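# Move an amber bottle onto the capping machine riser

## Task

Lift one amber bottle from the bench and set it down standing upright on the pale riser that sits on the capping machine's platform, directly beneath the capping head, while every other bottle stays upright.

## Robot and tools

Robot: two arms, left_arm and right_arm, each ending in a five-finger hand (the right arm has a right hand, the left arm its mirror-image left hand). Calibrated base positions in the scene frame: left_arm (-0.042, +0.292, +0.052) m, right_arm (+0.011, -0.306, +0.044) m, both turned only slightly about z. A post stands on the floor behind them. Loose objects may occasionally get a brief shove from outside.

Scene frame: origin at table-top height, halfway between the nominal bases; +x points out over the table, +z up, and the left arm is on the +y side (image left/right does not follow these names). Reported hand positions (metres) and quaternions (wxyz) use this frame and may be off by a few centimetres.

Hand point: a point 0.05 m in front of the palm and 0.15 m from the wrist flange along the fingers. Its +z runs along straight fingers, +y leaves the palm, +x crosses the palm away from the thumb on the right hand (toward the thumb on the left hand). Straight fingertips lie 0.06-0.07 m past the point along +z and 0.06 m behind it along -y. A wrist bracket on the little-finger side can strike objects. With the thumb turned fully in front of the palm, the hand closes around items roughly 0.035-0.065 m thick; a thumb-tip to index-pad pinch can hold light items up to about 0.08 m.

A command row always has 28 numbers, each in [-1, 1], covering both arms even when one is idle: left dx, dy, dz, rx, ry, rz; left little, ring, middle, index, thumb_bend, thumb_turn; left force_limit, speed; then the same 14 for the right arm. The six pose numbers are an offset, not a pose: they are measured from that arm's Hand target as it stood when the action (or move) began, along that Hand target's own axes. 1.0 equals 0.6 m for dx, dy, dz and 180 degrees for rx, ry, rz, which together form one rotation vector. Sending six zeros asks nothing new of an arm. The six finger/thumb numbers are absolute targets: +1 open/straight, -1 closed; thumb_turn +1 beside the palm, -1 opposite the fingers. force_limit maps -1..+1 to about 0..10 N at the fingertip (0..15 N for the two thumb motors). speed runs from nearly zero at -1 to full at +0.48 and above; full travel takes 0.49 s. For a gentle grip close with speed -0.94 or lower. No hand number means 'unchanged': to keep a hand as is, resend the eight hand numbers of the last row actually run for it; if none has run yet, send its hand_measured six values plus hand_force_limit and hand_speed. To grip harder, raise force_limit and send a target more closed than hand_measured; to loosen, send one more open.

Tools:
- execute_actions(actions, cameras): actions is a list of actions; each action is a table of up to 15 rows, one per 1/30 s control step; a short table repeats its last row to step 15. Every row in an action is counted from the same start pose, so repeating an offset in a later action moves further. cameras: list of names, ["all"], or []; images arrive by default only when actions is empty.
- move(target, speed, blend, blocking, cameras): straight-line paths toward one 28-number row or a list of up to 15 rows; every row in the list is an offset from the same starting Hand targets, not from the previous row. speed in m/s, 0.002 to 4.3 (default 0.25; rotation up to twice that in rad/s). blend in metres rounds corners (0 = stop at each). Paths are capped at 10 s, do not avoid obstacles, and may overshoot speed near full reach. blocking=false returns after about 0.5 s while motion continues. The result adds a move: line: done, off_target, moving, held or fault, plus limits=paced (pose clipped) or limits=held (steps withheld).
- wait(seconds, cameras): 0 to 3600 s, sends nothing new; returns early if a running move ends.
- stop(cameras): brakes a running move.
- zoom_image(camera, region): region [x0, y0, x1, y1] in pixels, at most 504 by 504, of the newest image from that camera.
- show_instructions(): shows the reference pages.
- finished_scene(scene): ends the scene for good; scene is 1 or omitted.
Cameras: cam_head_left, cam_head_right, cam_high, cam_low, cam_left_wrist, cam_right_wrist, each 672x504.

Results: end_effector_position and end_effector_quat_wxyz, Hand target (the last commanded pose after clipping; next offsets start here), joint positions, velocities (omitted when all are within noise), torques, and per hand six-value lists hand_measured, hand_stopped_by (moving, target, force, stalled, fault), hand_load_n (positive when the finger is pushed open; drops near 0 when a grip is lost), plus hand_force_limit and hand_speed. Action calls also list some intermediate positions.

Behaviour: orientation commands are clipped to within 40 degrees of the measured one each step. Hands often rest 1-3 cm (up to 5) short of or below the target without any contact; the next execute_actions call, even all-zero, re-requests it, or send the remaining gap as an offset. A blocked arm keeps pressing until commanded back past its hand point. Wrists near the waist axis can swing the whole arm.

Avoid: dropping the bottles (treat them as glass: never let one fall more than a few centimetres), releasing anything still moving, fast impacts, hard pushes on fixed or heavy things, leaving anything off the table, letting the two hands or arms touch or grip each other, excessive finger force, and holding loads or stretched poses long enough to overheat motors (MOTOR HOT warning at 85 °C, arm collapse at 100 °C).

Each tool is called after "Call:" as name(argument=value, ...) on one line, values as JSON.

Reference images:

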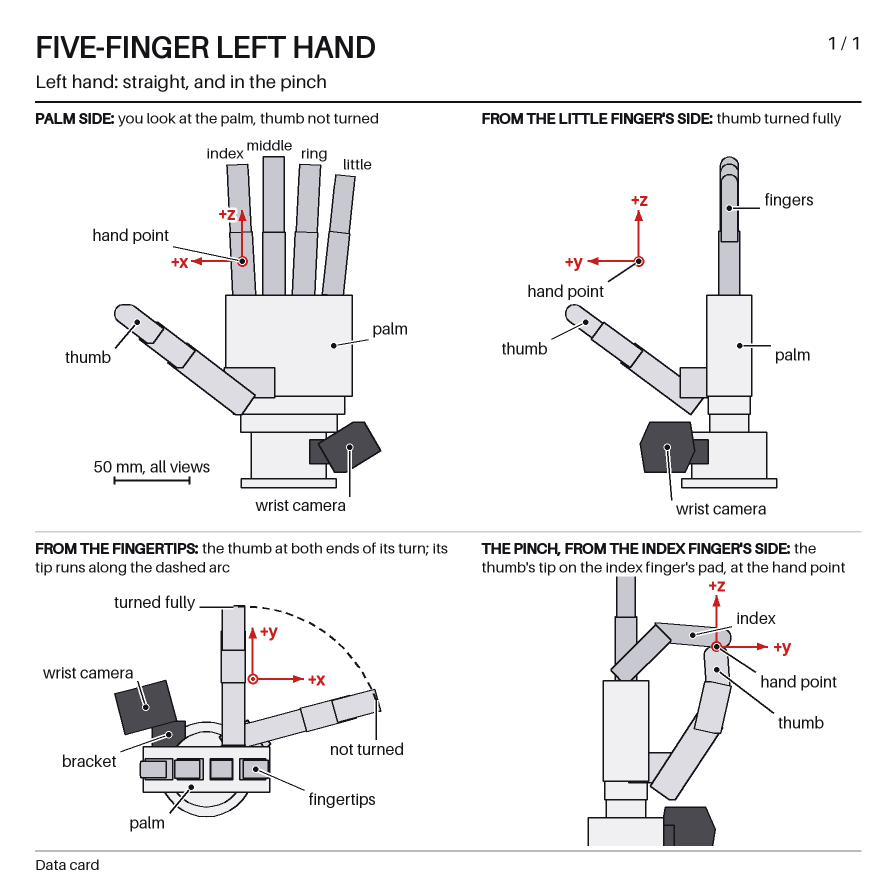

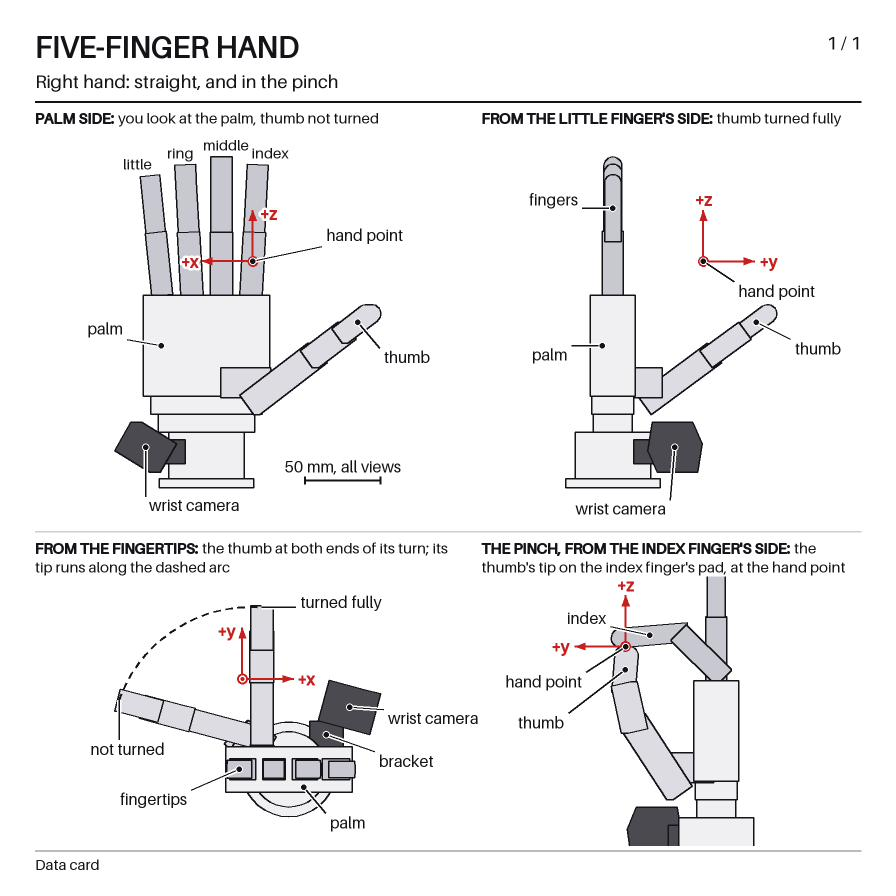

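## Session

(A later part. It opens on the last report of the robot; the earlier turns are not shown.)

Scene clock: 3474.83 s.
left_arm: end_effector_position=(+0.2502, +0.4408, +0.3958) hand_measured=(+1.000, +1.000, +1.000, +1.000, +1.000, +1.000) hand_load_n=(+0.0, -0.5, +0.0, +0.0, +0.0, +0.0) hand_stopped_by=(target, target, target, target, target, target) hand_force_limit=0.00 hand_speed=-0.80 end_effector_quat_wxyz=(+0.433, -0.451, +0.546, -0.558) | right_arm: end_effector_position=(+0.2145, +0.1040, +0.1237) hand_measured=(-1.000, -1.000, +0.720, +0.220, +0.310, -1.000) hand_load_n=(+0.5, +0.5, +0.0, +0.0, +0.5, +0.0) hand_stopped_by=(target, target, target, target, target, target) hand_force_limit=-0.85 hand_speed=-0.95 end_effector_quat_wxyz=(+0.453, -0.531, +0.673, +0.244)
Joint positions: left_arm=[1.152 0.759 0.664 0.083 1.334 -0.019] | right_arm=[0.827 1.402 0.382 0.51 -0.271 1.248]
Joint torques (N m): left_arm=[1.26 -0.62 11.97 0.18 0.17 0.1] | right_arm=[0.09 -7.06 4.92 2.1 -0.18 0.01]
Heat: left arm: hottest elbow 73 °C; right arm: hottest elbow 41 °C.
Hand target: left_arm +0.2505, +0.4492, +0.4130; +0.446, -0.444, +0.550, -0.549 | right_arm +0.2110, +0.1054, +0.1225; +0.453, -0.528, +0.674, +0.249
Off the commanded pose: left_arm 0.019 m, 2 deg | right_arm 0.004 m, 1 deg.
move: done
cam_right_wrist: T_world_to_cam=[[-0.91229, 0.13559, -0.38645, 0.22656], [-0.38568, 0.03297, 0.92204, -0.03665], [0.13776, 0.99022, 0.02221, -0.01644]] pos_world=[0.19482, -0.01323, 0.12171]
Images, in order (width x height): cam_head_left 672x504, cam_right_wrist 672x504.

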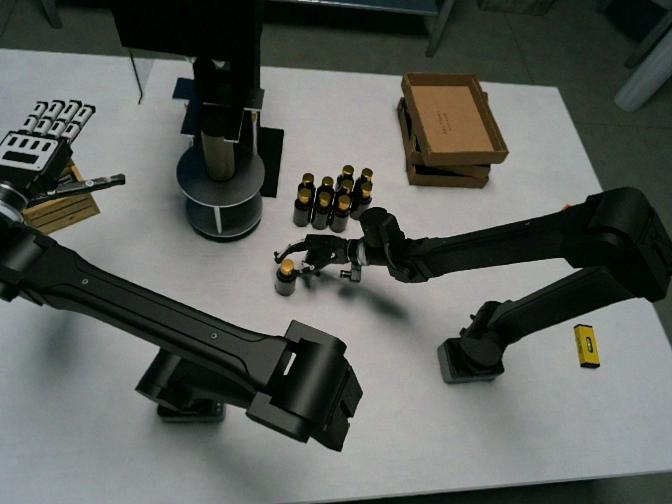

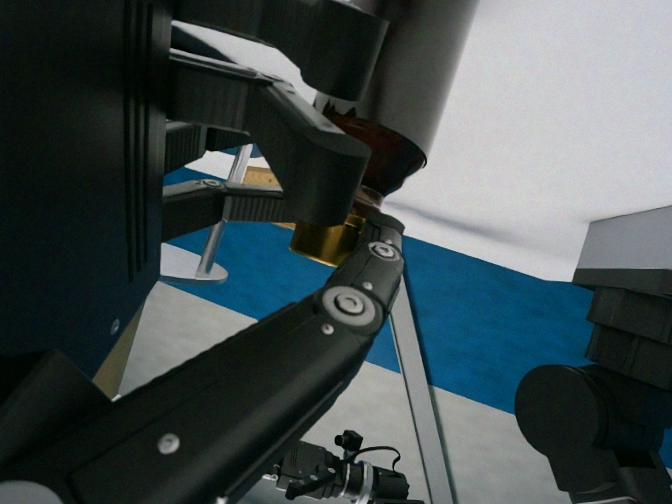

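Call:
move(target=[[0,0,0,0,0,0,1,1,1,1,1,1,0,-0.8,0,0,0,0,0,0,-1,-1,0.72,-0.06,0.31,-1,-0.6,-0.95]])

Call:
move(target=[[0,0,0,0,0,0,1,1,1,1,1,1,0,-0.8,0,0,0,0,0,0,-1,-1,0.72,-0.2,0.31,-1,0.6,-0.95]], cameras=["cam_right_wrist", "cam_head_left"])

Call:
zoom_image(camera="cam_right_wrist", region=[260, 130, 420, 290])

Call:
zoom_image(camera="cam_head_left", region=[250, 220, 330, 300])

Scene clock: 3489.57 s.
left_arm: end_effector_position=(+0.2502, +0.4408, +0.3958) hand_measured=(+1.000, +1.000, +1.000, +1.000, +1.000, +1.000) hand_load_n=(+0.0, +0.0, +0.0, +0.0, +0.0, -0.5) hand_stopped_by=(target, target, target, target, target, target) hand_force_limit=0.00 hand_speed=-0.80 end_effector_quat_wxyz=(+0.433, -0.451, +0.546, -0.558) | right_arm: end_effector_position=(+0.2145, +0.1040, +0.1235) hand_measured=(-1.000, -1.000, +0.720, +0.080, +0.310, -1.000) hand_load_n=(+0.0, +0.0, +0.0, +2.5, +3.0, -0.5) hand_stopped_by=(target, target, target, force, target, target) hand_force_limit=-0.60 hand_speed=-0.95 end_effector_quat_wxyz=(+0.453, -0.531, +0.673, +0.244)
Joint positions: left_arm=[1.152 0.759 0.664 0.083 1.334 -0.019] | right_arm=[0.827 1.402 0.382 0.51 -0.271 1.248]
Joint torques (N m): left_arm=[1.2 -0.67 11.99 0.2 0.17 0.1] | right_arm=[-0.15 -6.42 5.01 2.44 -0.18 0]
Heat: left arm: hottest elbow 73 °C; right arm: hottest elbow 40 °C.
Hand target: left_arm +0.2505, +0.4492, +0.4130; +0.446, -0.444, +0.550, -0.549 | right_arm +0.2110, +0.1054, +0.1224; +0.453, -0.528, +0.674, +0.249
Off the commanded pose: left_arm 0.019 m, 2 deg | right_arm 0.004 m, 1 deg.
move: done

Scene clock: 3490.07 s.
left_arm: end_effector_position=(+0.2502, +0.4408, +0.3958) hand_measured=(+1.000, +1.000, +1.000, +1.000, +1.000, +1.000) hand_load_n=(-0.5, +0.0, +0.0, +0.0, +0.0, -0.5) hand_stopped_by=(target, target, target, target, target, target) hand_force_limit=0.00 hand_speed=-0.80 end_effector_quat_wxyz=(+0.433, -0.451, +0.546, -0.558) | right_arm: end_effector_position=(+0.2147, +0.1039, +0.1233) hand_measured=(-1.000, -1.000, +0.720, +0.050, +0.312, -1.000) hand_load_n=(+0.0, +0.0, +0.0, +8.0, +7.5, -1.0) hand_stopped_by=(target, target, target, force, target, target) hand_force_limit=0.60 hand_speed=-0.95 end_effector_quat_wxyz=(+0.453, -0.531, +0.673, +0.243)
Joint positions: left_arm=[1.152 0.759 0.664 0.083 1.334 -0.019] | right_arm=[0.827 1.402 0.382 0.51 -0.27 1.248]
Joint torques (N m): left_arm=[1.26 -0.73 11.99 0.18 0.17 0.1] | right_arm=[0.85 -6.89 5.12 2.11 -0.27 0.05]
Heat: left arm: hottest elbow 73 °C; right arm: hottest elbow 40 °C.
Hand target: left_arm +0.2505, +0.4492, +0.4130; +0.446, -0.444, +0.550, -0.549 | right_arm +0.2110, +0.1054, +0.1225; +0.453, -0.528, +0.674, +0.249
Off the commanded pose: left_arm 0.019 m, 2 deg | right_arm 0.004 m, 1 deg.
move: done
cam_right_wrist: T_world_to_cam=[[-0.91218, 0.13616, -0.3865, 0.22643], [-0.38558, 0.03419, 0.92204, -0.03638], [0.13876, 0.9901, 0.02131, -0.01652]] pos_world=[0.19481, -0.01323, 0.12141]
Images, in order (width x height): cam_head_left 672x504, cam_right_wrist 672x504.

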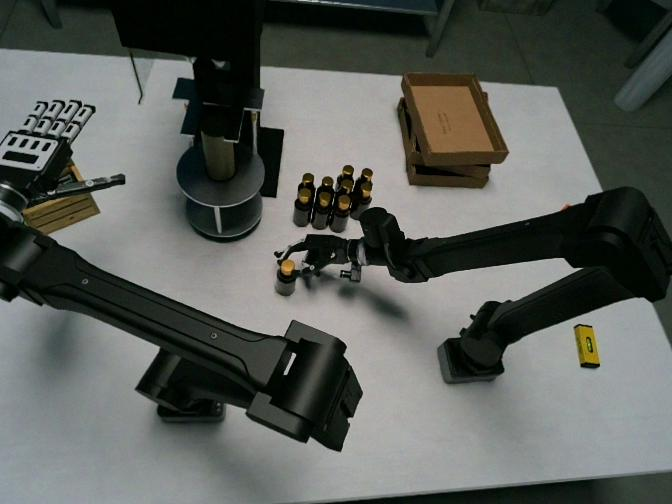

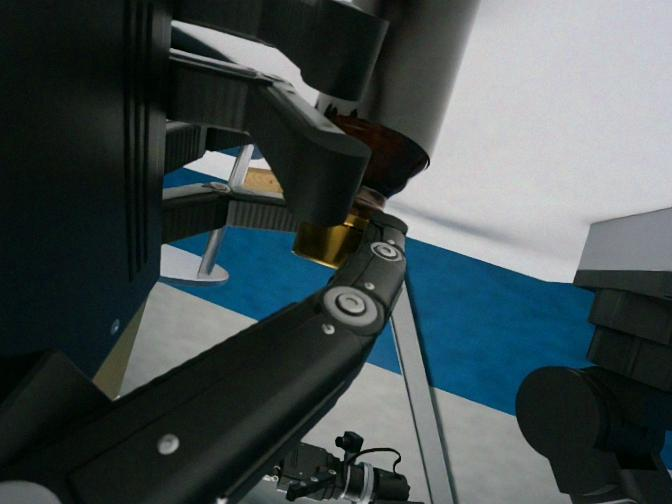

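Scaled by 3.150 from the camera's image (finer frame: 960x720).

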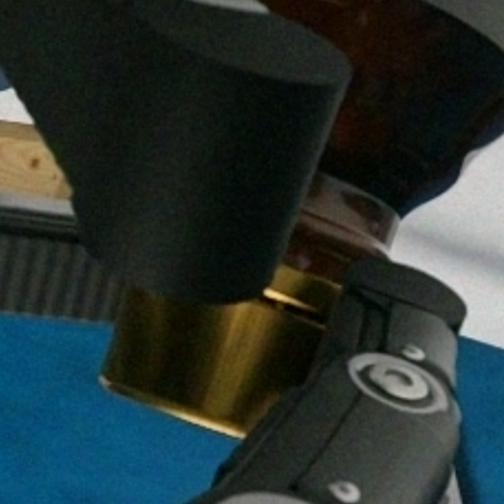

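Scaled by 6.300 from the camera's image (finer frame: 960x720).

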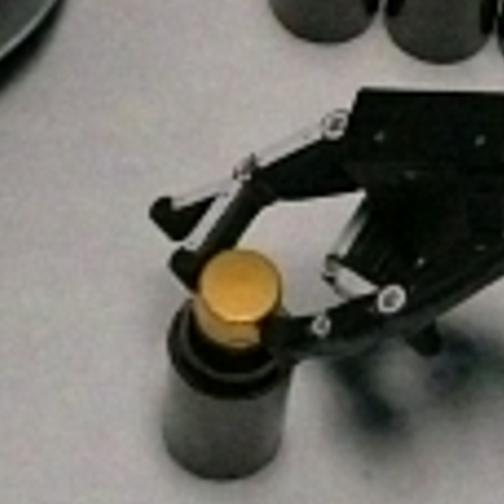

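Call:
move(target=[[0,0,0,0,0,0,1,1,1,1,1,1,0,-0.8,-0.043,-0.0082,0.0025,0,0,0,-1,-1,0.72,-0.2,0.31,-1,0.6,-0.95],[0,0,0,0,0,0,1,1,1,1,1,1,0,-0.8,-0.2033,-0.0337,-0.0828,0.0040,-0.0194,-0.0017,-1,-1,0.72,-0.2,0.31,-1,0.6,-0.95]], speed=0.05, cameras=["cam_right_wrist", "cam_head_left"])

Call:
zoom_image(camera="cam_head_left", region=[240, 180, 340, 280])

Scene clock: 3510.50 s.
left_arm: end_effector_position=(+0.2502, +0.4408, +0.3958) hand_measured=(+1.000, +1.000, +1.000, +1.000, +1.000, +1.000) hand_load_n=(+0.0, +0.0, +0.0, +0.0, +0.0, +0.0) hand_stopped_by=(target, target, target, target, target, target) hand_force_limit=0.00 hand_speed=-0.80 end_effector_quat_wxyz=(+0.433, -0.451, +0.546, -0.558) | right_arm: end_effector_position=(+0.2073, +0.0993, +0.2118) hand_measured=(-1.000, -1.000, +0.720, +0.050, +0.312, -1.000) hand_load_n=(+0.0, +0.0, +0.0, +8.0, +7.5, -2.5) hand_stopped_by=(target, target, target, force, target, target) hand_force_limit=0.60 hand_speed=-0.95 end_effector_quat_wxyz=(+0.448, -0.532, +0.676, +0.243)
Joint positions: left_arm=[1.152 0.759 0.664 0.083 1.334 -0.019] | right_arm=[0.836 1.08 0.479 0.079 -0.264 1.252]
Joint torques (N m): left_arm=[1.26 -0.73 11.99 0.2 0.17 0.1] | right_arm=[0.26 -7 12.98 1.72 -0.48 0.13]
Heat: left arm: hottest elbow 73 °C; right arm: hottest elbow 40 °C.
Hand target: left_arm +0.2505, +0.4492, +0.4130; +0.446, -0.444, +0.550, -0.549 | right_arm +0.2167, +0.1179, +0.2551; +0.477, -0.519, +0.660, +0.260
Off the commanded pose: left_arm 0.019 m, 2 deg | right_arm 0.048 m, 5 deg.
move: off_target (right_arm)
cam_right_wrist: T_world_to_cam=[[-0.91541, 0.13193, -0.3803, 0.25432], [-0.37818, 0.04174, 0.92479, -0.1236], [0.13788, 0.99038, 0.01169, -0.01057]] pos_world=[0.18752, -0.01793, 0.21115]
Images, in order (width x height): cam_head_left 672x504, cam_right_wrist 672x504.

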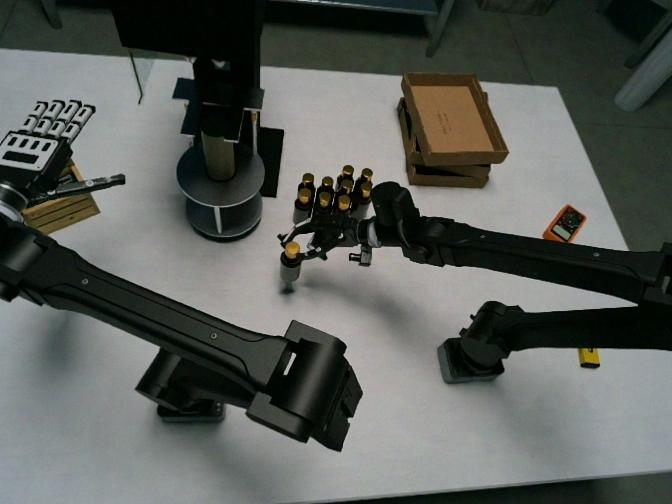

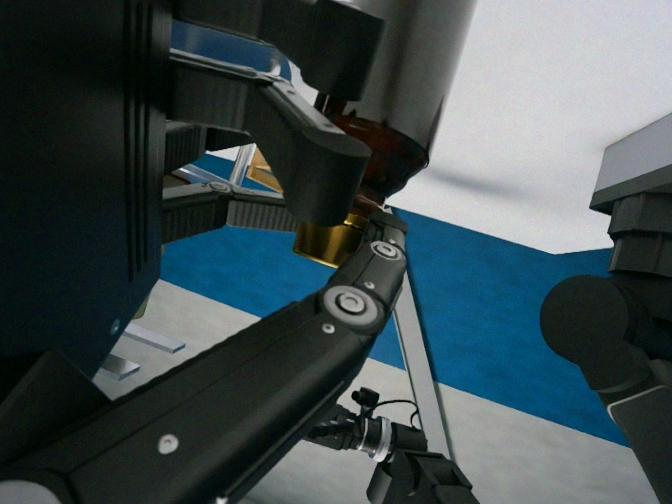

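Scaled by 5.040 from the camera's image (finer frame: 960x720).

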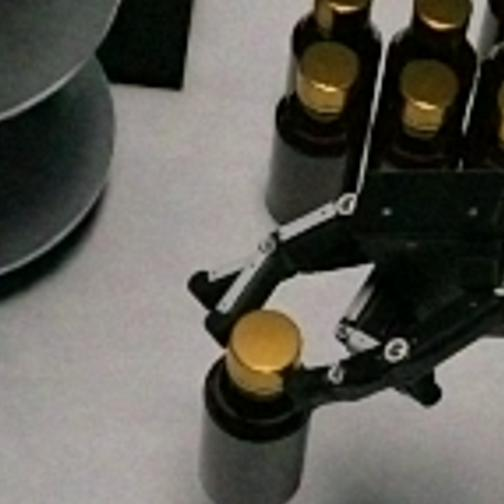

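Call:
move(target=[[0,0,0,0,0,0,1,1,1,1,1,1,0,-0.8,-0.3567,-0.0650,-0.0670,0,0,0,-1,-1,0.72,-0.2,0.31,-1,0.6,-0.95],[0,0,0,0,0,0,1,1,1,1,1,1,0,-0.8,-0.4849,-0.0746,0.1284,0,0,0,-1,-1,0.72,-0.2,0.31,-1,0.6,-0.95]], speed=0.1, blend=0.03, cameras=["cam_right_wrist", "cam_head_left", "cam_head_right", "cam_left_wrist"])

Call:
zoom_image(camera="cam_left_wrist", region=[260, 220, 480, 440])

Call:
zoom_image(camera="cam_head_left", region=[160, 90, 280, 210])

Call:
zoom_image(camera="cam_head_right", region=[130, 90, 250, 210])

Scene clock: 3537.17 s.
left_arm: end_effector_position=(+0.2502, +0.4408, +0.3958) hand_measured=(+1.000, +1.000, +1.000, +1.000, +1.000, +1.000) hand_load_n=(+0.0, +0.0, -0.5, +0.0, +0.0, +0.0) hand_stopped_by=(target, target, target, target, target, target) hand_force_limit=0.00 hand_speed=-0.80 end_effector_quat_wxyz=(+0.433, -0.451, +0.546, -0.558) | right_arm: end_effector_position=(+0.2883, +0.2837, +0.4368) hand_measured=(-1.000, -1.000, +0.720, +0.050, +0.312, -1.000) hand_load_n=(+0.0, +0.0, +0.0, +8.0, +7.5, -2.5) hand_stopped_by=(target, target, target, force, target, target) hand_force_limit=0.60 hand_speed=-0.95 end_effector_quat_wxyz=(+0.447, -0.537, +0.674, +0.239)
Joint positions: left_arm=[1.152 0.759 0.664 0.083 1.334 -0.019] | right_arm=[0.958 1.423 1.402 -0.494 -0.156 1.301]
Joint torques (N m): left_arm=[1.26 -0.67 12 0.2 0.17 0.1] | right_arm=[0.15 -14.1 15.5 1.87 -0.3 0.13]
Heat: left arm: hottest elbow 73 °C; right arm: hottest elbow 44 °C.
Hand target: left_arm +0.2505, +0.4492, +0.4130; +0.446, -0.444, +0.550, -0.549 | right_arm +0.2880, +0.2951, +0.4919; +0.477, -0.519, +0.660, +0.260
Off the commanded pose: left_arm 0.019 m, 2 deg | right_arm 0.056 m, 5 deg.
move: off_target (right_arm)
cam_left_wrist: T_world_to_cam=[[0.00035, -0.23069, 0.97303, -0.28021], [-0.70571, -0.68944, -0.1632, 0.53986], [0.7085, -0.68662, -0.16304, 0.30859]] pos_world=[0.16245, 0.51944, 0.41107]
cam_right_wrist: T_world_to_cam=[[-0.91327, 0.12345, -0.38819, 0.39495], [-0.38507, 0.04918, 0.92158, -0.30735], [0.13286, 0.99113, 0.00262, -0.20171]] pos_world=[0.26914, 0.16628, 0.43709]
Images, in order (width x height): cam_head_left 672x504, cam_head_right 672x504, cam_left_wrist 672x504, cam_right_wrist 672x504.

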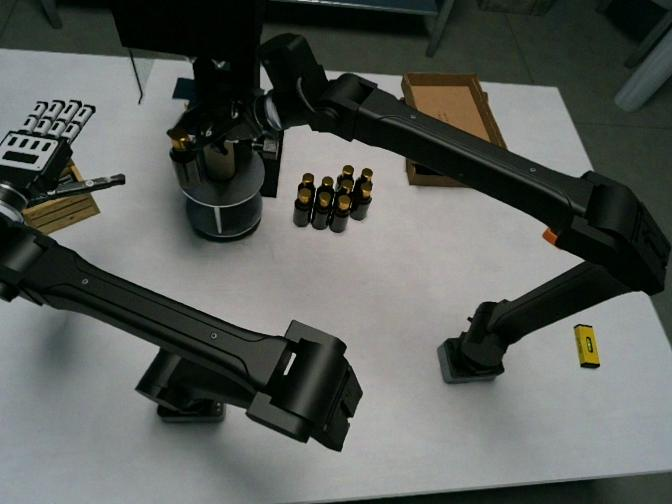

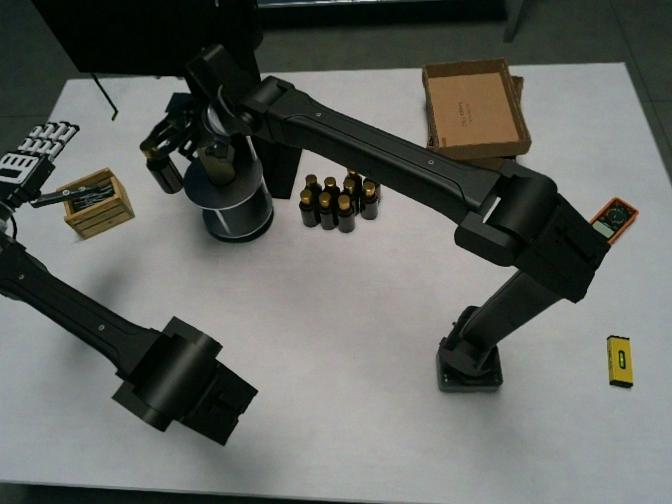

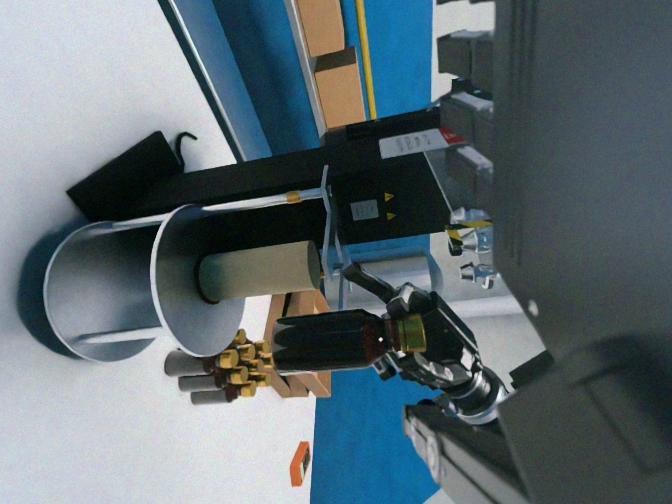

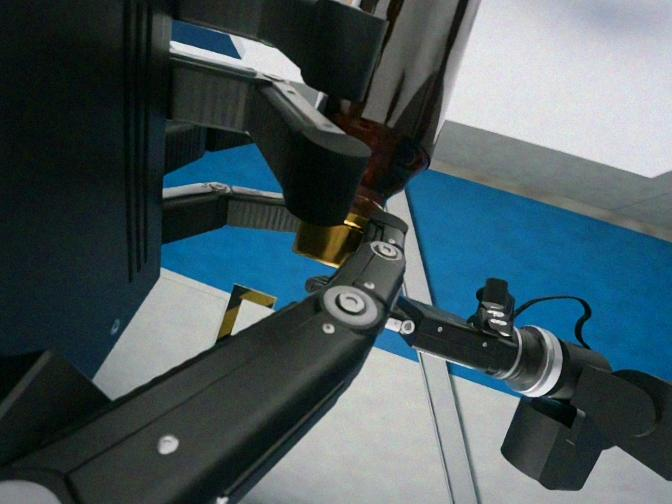

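Scaled by 2.291 from the camera's image (finer frame: 960x720).

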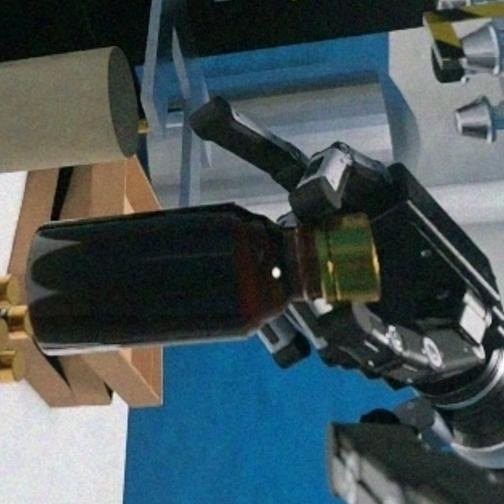

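Scaled by 4.200 from the camera's image (finer frame: 960x720).

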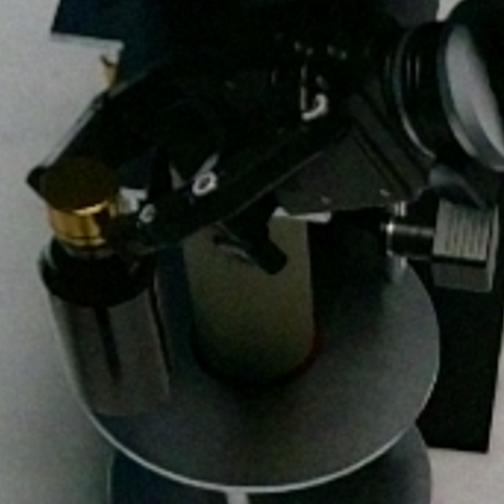

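Scaled by 4.200 from the camera's image (finer frame: 960x720).

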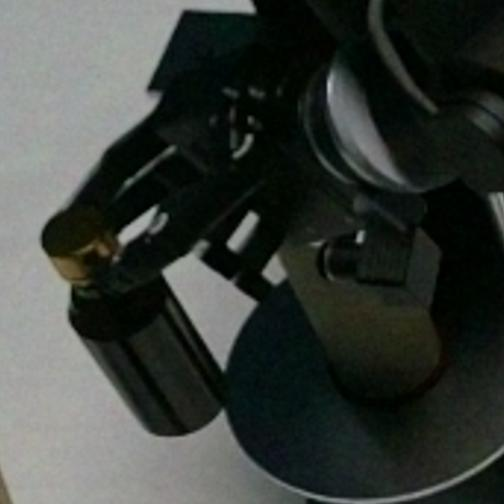

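Call:
move(target=[0,0,0,0,0,0,1,1,1,1,1,1,0,-0.8,-0.0177,-0.022,-0.0345,0,0,0,-1,-1,0.72,-0.2,0.31,-1,0.6,-0.95], speed=0.06, cameras=["cam_head_left", "cam_head_right", "cam_left_wrist"])

Call:
zoom_image(camera="cam_left_wrist", region=[260, 220, 480, 440])

Call:
zoom_image(camera="cam_head_left", region=[160, 90, 280, 210])

Call:
zoom_image(camera="cam_head_right", region=[130, 90, 250, 210])

Scene clock: 3563.27 s.
left_arm: end_effector_position=(+0.2502, +0.4408, +0.3958) hand_measured=(+1.000, +1.000, +1.000, +1.000, +1.000, +1.000) hand_load_n=(-0.5, +0.0, +0.0, +0.0, +0.0, -0.5) hand_stopped_by=(target, target, target, target, target, target) hand_force_limit=0.00 hand_speed=-0.80 end_effector_quat_wxyz=(+0.433, -0.451, +0.546, -0.558) | right_arm: end_effector_position=(+0.2863, +0.2790, +0.4458) hand_measured=(-1.000, -1.000, +0.720, +0.050, +0.312, -1.000) hand_load_n=(+0.0, +0.0, +0.0, +8.0, +7.0, -3.0) hand_stopped_by=(target, target, target, force, target, target) hand_force_limit=0.60 hand_speed=-0.95 end_effector_quat_wxyz=(+0.436, -0.541, +0.677, +0.242)
Joint positions: left_arm=[1.152 0.759 0.664 0.083 1.334 -0.019] | right_arm=[0.951 1.418 1.43 -0.547 -0.175 1.301]
Joint torques (N m): left_arm=[1.32 -0.73 11.99 0.18 0.17 0.1] | right_arm=[-1.03 -15.38 15.15 1.77 -0.51 0.06]
Heat: left arm: hottest elbow 73 °C; right arm: hottest elbow 52 °C.
Hand target: left_arm +0.2505, +0.4492, +0.4130; +0.446, -0.444, +0.550, -0.549 | right_arm +0.2930, +0.2780, +0.5119; +0.477, -0.519, +0.660, +0.260
Off the commanded pose: left_arm 0.019 m, 2 deg | right_arm 0.067 m, 6 deg.
move: off_target (right_arm)
cam_left_wrist: T_world_to_cam=[[0.00035, -0.23069, 0.97303, -0.28021], [-0.70571, -0.68944, -0.1632, 0.53986], [0.7085, -0.68662, -0.16304, 0.30859]] pos_world=[0.16245, 0.51944, 0.41107]

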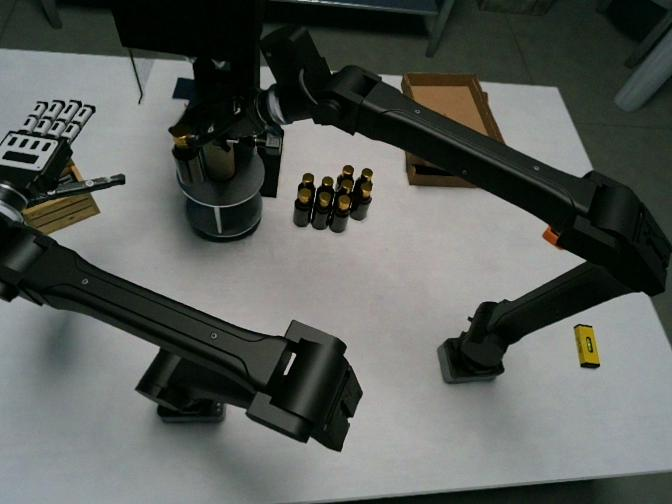

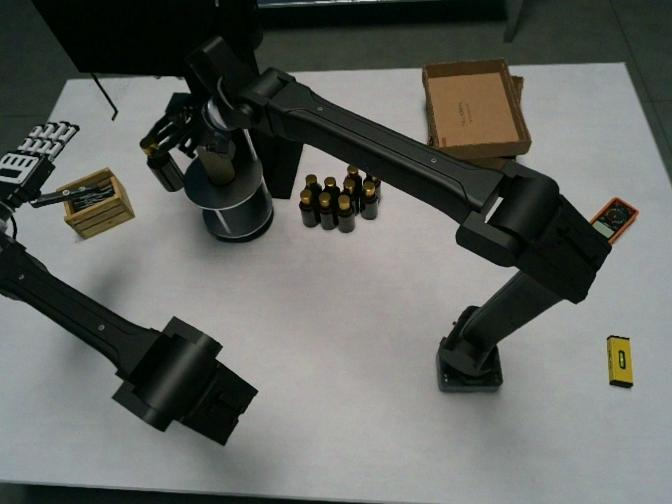

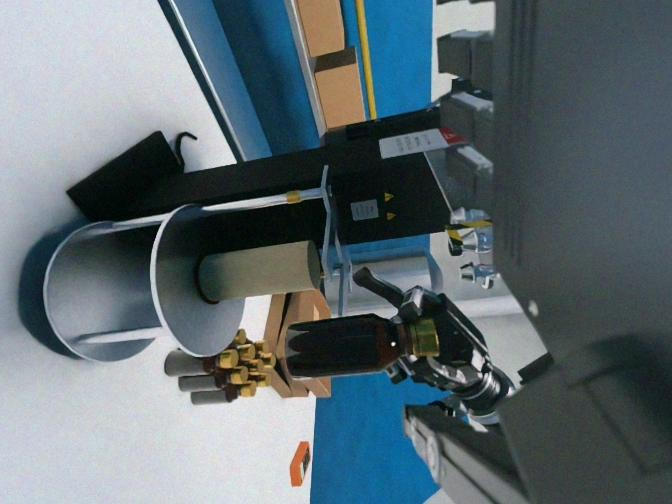

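Scaled by 2.291 from the camera's image (finer frame: 960x720).

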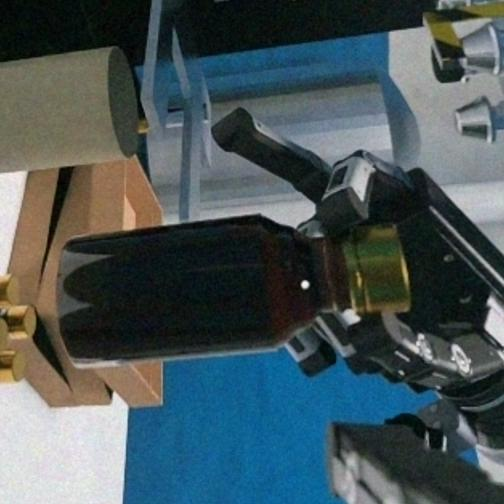

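Scaled by 4.200 from the camera's image (finer frame: 960x720).

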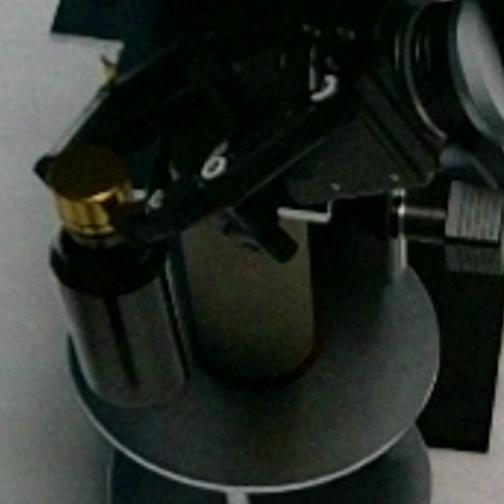

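Scaled by 4.200 from the camera's image (finer frame: 960x720).

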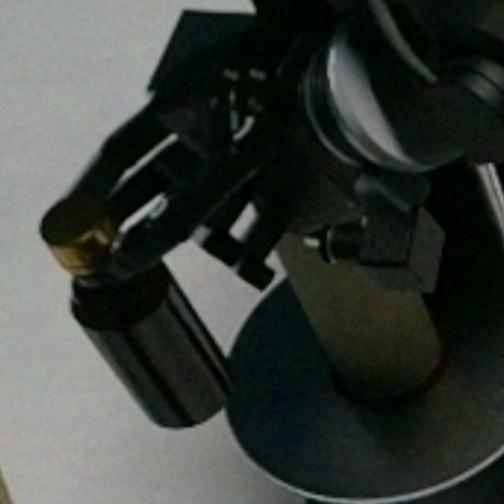

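Call:
move(target=[0,0,0,0,0,0,1,1,1,1,1,1,0,-0.8,-0.0108,-0.0158,-0.0272,0,0,0,-1,-1,0.72,-0.2,0.31,-1,0.6,-0.95], speed=0.06, cameras=["cam_head_left", "cam_head_right", "cam_left_wrist"])

Call:
zoom_image(camera="cam_left_wrist", region=[260, 220, 480, 440])

Call:
zoom_image(camera="cam_head_left", region=[160, 90, 280, 210])

Call:
zoom_image(camera="cam_head_right", region=[130, 90, 250, 210])

Scene clock: 3578.33 s.
left_arm: end_effector_position=(+0.2502, +0.4408, +0.3958) hand_measured=(+1.000, +1.000, +1.000, +1.000, +1.000, +1.000) hand_load_n=(+0.0, +0.0, +0.0, +0.0, +0.0, +0.0) hand_stopped_by=(target, target, target, target, target, target) hand_force_limit=0.00 hand_speed=-0.80 end_effector_quat_wxyz=(+0.433, -0.451, +0.546, -0.558) | right_arm: end_effector_position=(+0.2915, +0.2650, +0.4659) hand_measured=(-1.000, -1.000, +0.720, +0.050, +0.312, -1.000) hand_load_n=(+0.0, +0.0, +0.0, +8.0, +7.5, -2.5) hand_stopped_by=(target, target, target, force, target, target) hand_force_limit=0.60 hand_speed=-0.95 end_effector_quat_wxyz=(+0.439, -0.535, +0.679, +0.246)
Joint positions: left_arm=[1.152 0.759 0.664 0.083 1.334 -0.019] | right_arm=[0.926 1.394 1.452 -0.587 -0.196 1.301]
Joint torques (N m): left_arm=[1.32 -0.73 11.99 0.2 0.17 0.1] | right_arm=[-1.2 -14.92 15.1 1.78 -0.45 0]
Heat: left arm: hottest elbow 73 °C; right arm: hottest elbow 56 °C.
Hand target: left_arm +0.2505, +0.4492, +0.4130; +0.446, -0.444, +0.550, -0.549 | right_arm +0.2961, +0.2641, +0.5260; +0.477, -0.519, +0.660, +0.260
Off the commanded pose: left_arm 0.019 m, 2 deg | right_arm 0.060 m, 5 deg.
move: off_target (right_arm)
cam_left_wrist: T_world_to_cam=[[0.00035, -0.23069, 0.97303, -0.28021], [-0.70571, -0.68944, -0.1632, 0.53986], [0.7085, -0.68662, -0.16304, 0.30859]] pos_world=[0.16245, 0.51944, 0.41107]

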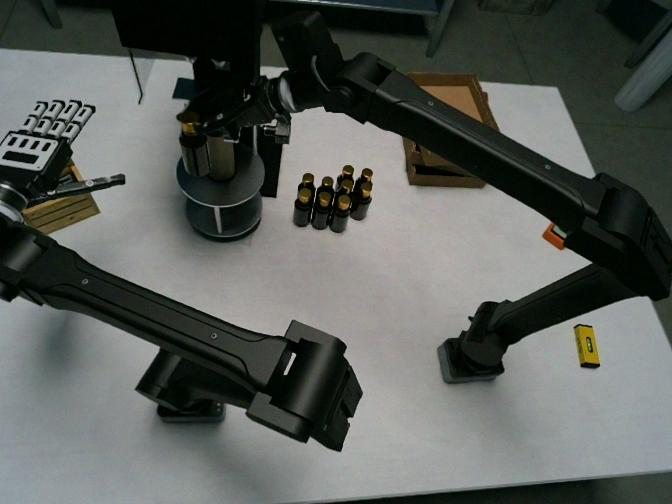

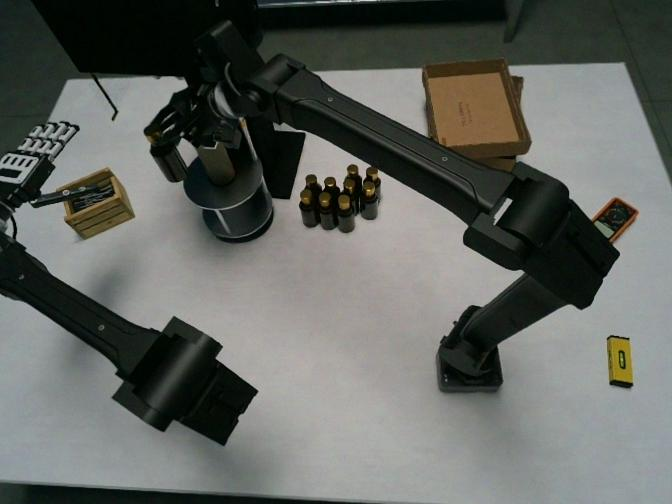

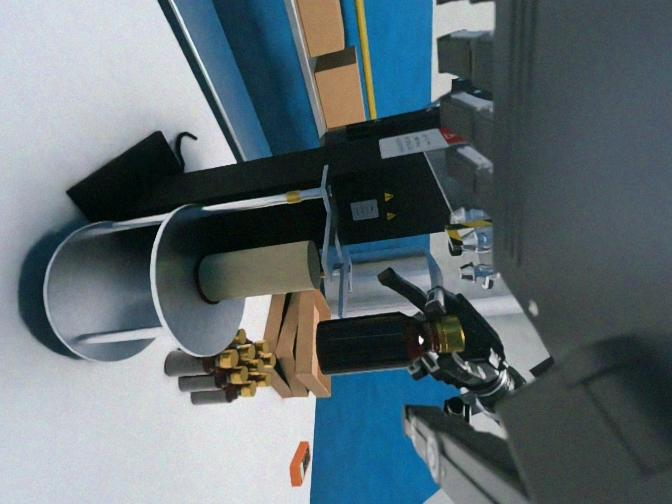

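Scaled by 2.291 from the camera's image (finer frame: 960x720).

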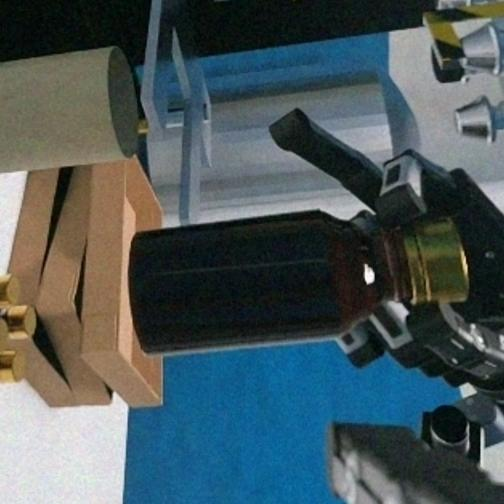

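Scaled by 4.200 from the camera's image (finer frame: 960x720).

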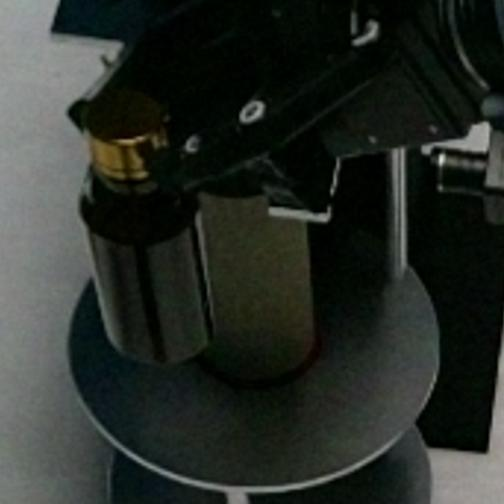

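Scaled by 4.200 from the camera's image (finer frame: 960x720).

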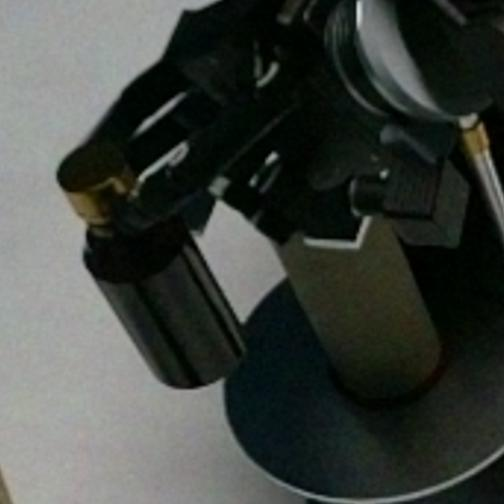

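Call:
move(target=[0,0,0,0,0,0,1,1,1,1,1,1,0,-0.8,0.0477,-0.0287,0.0280,0,0,0,-1,-1,0.72,-0.2,0.31,-1,0.6,-0.95], speed=0.05, cameras=["cam_left_wrist"])

Scene clock: 3605.20 s.
left_arm: end_effector_position=(+0.2502, +0.4408, +0.3958) hand_measured=(+1.000, +1.000, +1.000, +1.000, +1.000, +1.000) hand_load_n=(+0.0, +0.0, +0.0, +0.0, +0.0, +0.0) hand_stopped_by=(target, target, target, target, target, target) hand_force_limit=0.00 hand_speed=-0.80 end_effector_quat_wxyz=(+0.433, -0.451, +0.546, -0.558) | right_arm: end_effector_position=(+0.3113, +0.2590, +0.4712) hand_measured=(-1.000, -1.000, +0.720, +0.050, +0.312, -1.000) hand_load_n=(+0.0, +0.0, +0.0, +8.0, +7.5, -2.5) hand_stopped_by=(target, target, target, force, target, target) hand_force_limit=0.60 hand_speed=-0.95 end_effector_quat_wxyz=(+0.451, -0.528, +0.674, +0.253)
Joint positions: left_arm=[1.152 0.759 0.664 0.083 1.334 -0.019] | right_arm=[0.885 1.402 1.452 -0.549 -0.233 1.292]
Joint torques (N m): left_arm=[1.2 -0.67 11.99 0.2 0.17 0.1] | right_arm=[-1.61 -12.98 11.1 2.95 -0.45 -0.05]
Heat: left arm: hottest elbow 73 °C; right arm: hottest elbow 56 °C.
Hand target: left_arm +0.2505, +0.4492, +0.4130; +0.446, -0.444, +0.550, -0.549 | right_arm +0.3179, +0.2601, +0.4959; +0.477, -0.519, +0.660, +0.260
Off the commanded pose: left_arm 0.019 m, 2 deg | right_arm 0.026 m, 4 deg.
move: off_target (right_arm)
cam_left_wrist: T_world_to_cam=[[0.00035, -0.23069, 0.97303, -0.28021], [-0.70571, -0.68944, -0.1632, 0.53986], [0.7085, -0.68662, -0.16304, 0.30859]] pos_world=[0.16245, 0.51944, 0.41107]

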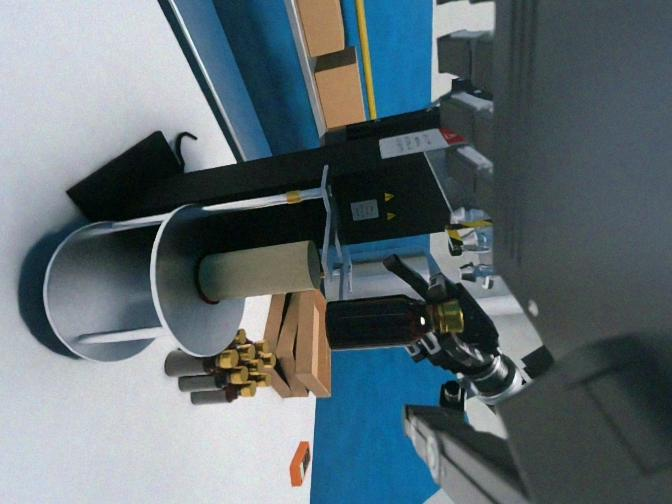

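Call:
move(target=[0,0,0,0,0,0,1,1,1,1,1,1,0,-0.8,0.0368,0.0082,0.0220,0,0,0,-1,-1,0.72,-0.2,0.31,-1,0.6,-0.95], speed=0.05, cameras=["cam_left_wrist", "cam_head_left", "cam_head_right"])

Call:
zoom_image(camera="cam_left_wrist", region=[280, 200, 480, 400])

Call:
zoom_image(camera="cam_head_left", region=[160, 70, 280, 190])

Call:
zoom_image(camera="cam_head_right", region=[130, 90, 250, 210])

Scene clock: 3623.80 s.
left_arm: end_effector_position=(+0.2502, +0.4408, +0.3958) hand_measured=(+1.000, +1.000, +1.000, +1.000, +1.000, +1.000) hand_load_n=(+0.0, +0.0, +0.0, +0.0, +0.0, -0.5) hand_stopped_by=(target, target, target, target, target, target) hand_force_limit=0.00 hand_speed=-0.80 end_effector_quat_wxyz=(+0.433, -0.451, +0.546, -0.558) | right_arm: end_effector_position=(+0.3139, +0.2626, +0.4516) hand_measured=(-1.000, -1.000, +0.720, +0.050, +0.312, -1.000) hand_load_n=(+0.0, +0.0, +0.0, +8.0, +7.5, -2.5) hand_stopped_by=(target, target, target, force, target, target) hand_force_limit=0.60 hand_speed=-0.95 end_effector_quat_wxyz=(+0.455, -0.527, +0.671, +0.254)
Joint positions: left_arm=[1.152 0.759 0.664 0.083 1.334 -0.019] | right_arm=[0.885 1.409 1.402 -0.481 -0.234 1.292]
Joint torques (N m): left_arm=[1.2 -0.67 11.99 0.18 0.17 0.1] | right_arm=[-1.2 -13.45 9.92 2.85 -0.32 -0.1]
Heat: left arm: hottest elbow 73 °C; right arm: hottest elbow 54 °C.
Hand target: left_arm +0.2505, +0.4492, +0.4130; +0.446, -0.444, +0.550, -0.549 | right_arm +0.3179, +0.2631, +0.4700; +0.477, -0.519, +0.660, +0.260
Off the commanded pose: left_arm 0.019 m, 2 deg | right_arm 0.019 m, 3 deg.
move: off_target (right_arm)
cam_left_wrist: T_world_to_cam=[[0.00035, -0.23069, 0.97303, -0.28021], [-0.70571, -0.68944, -0.1632, 0.53986], [0.7085, -0.68662, -0.16304, 0.30859]] pos_world=[0.16245, 0.51944, 0.41107]
Images, in order (width x height): cam_head_left 672x504, cam_head_right 672x504, cam_left_wrist 672x504.

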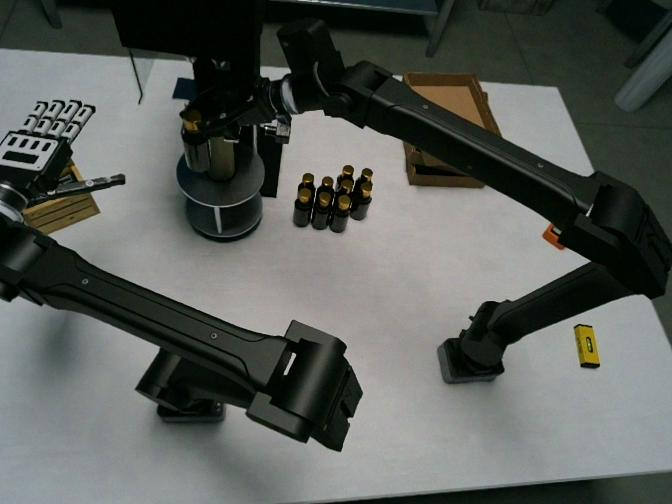

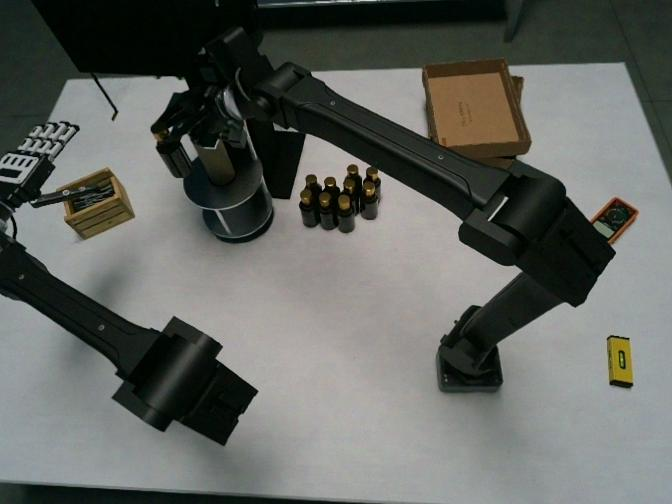

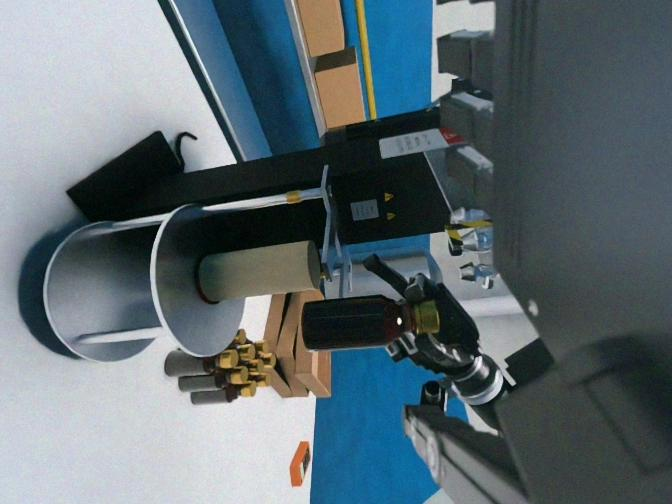

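Scaled by 2.520 from the camera's image (finer frame: 960x720).

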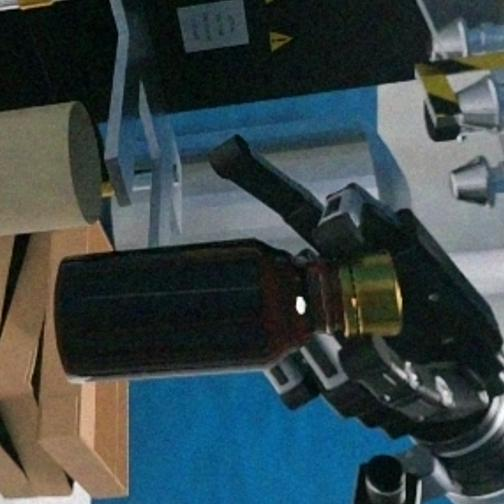

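Scaled by 4.200 from the camera's image (finer frame: 960x720).

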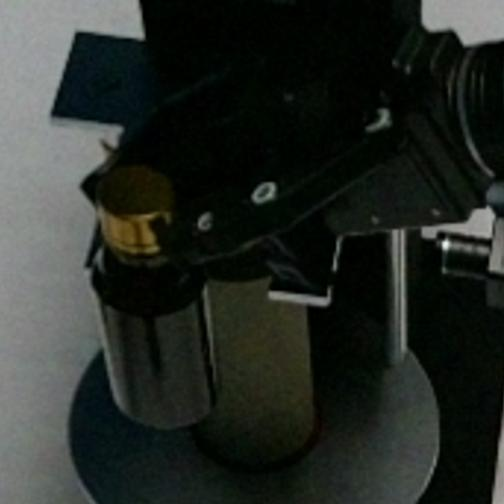

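Scaled by 4.200 from the camera's image (finer frame: 960x720).

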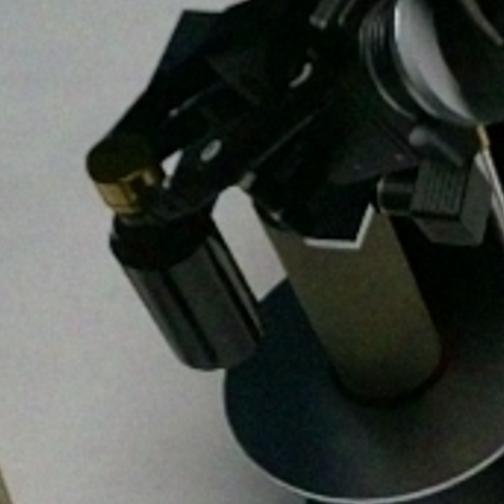

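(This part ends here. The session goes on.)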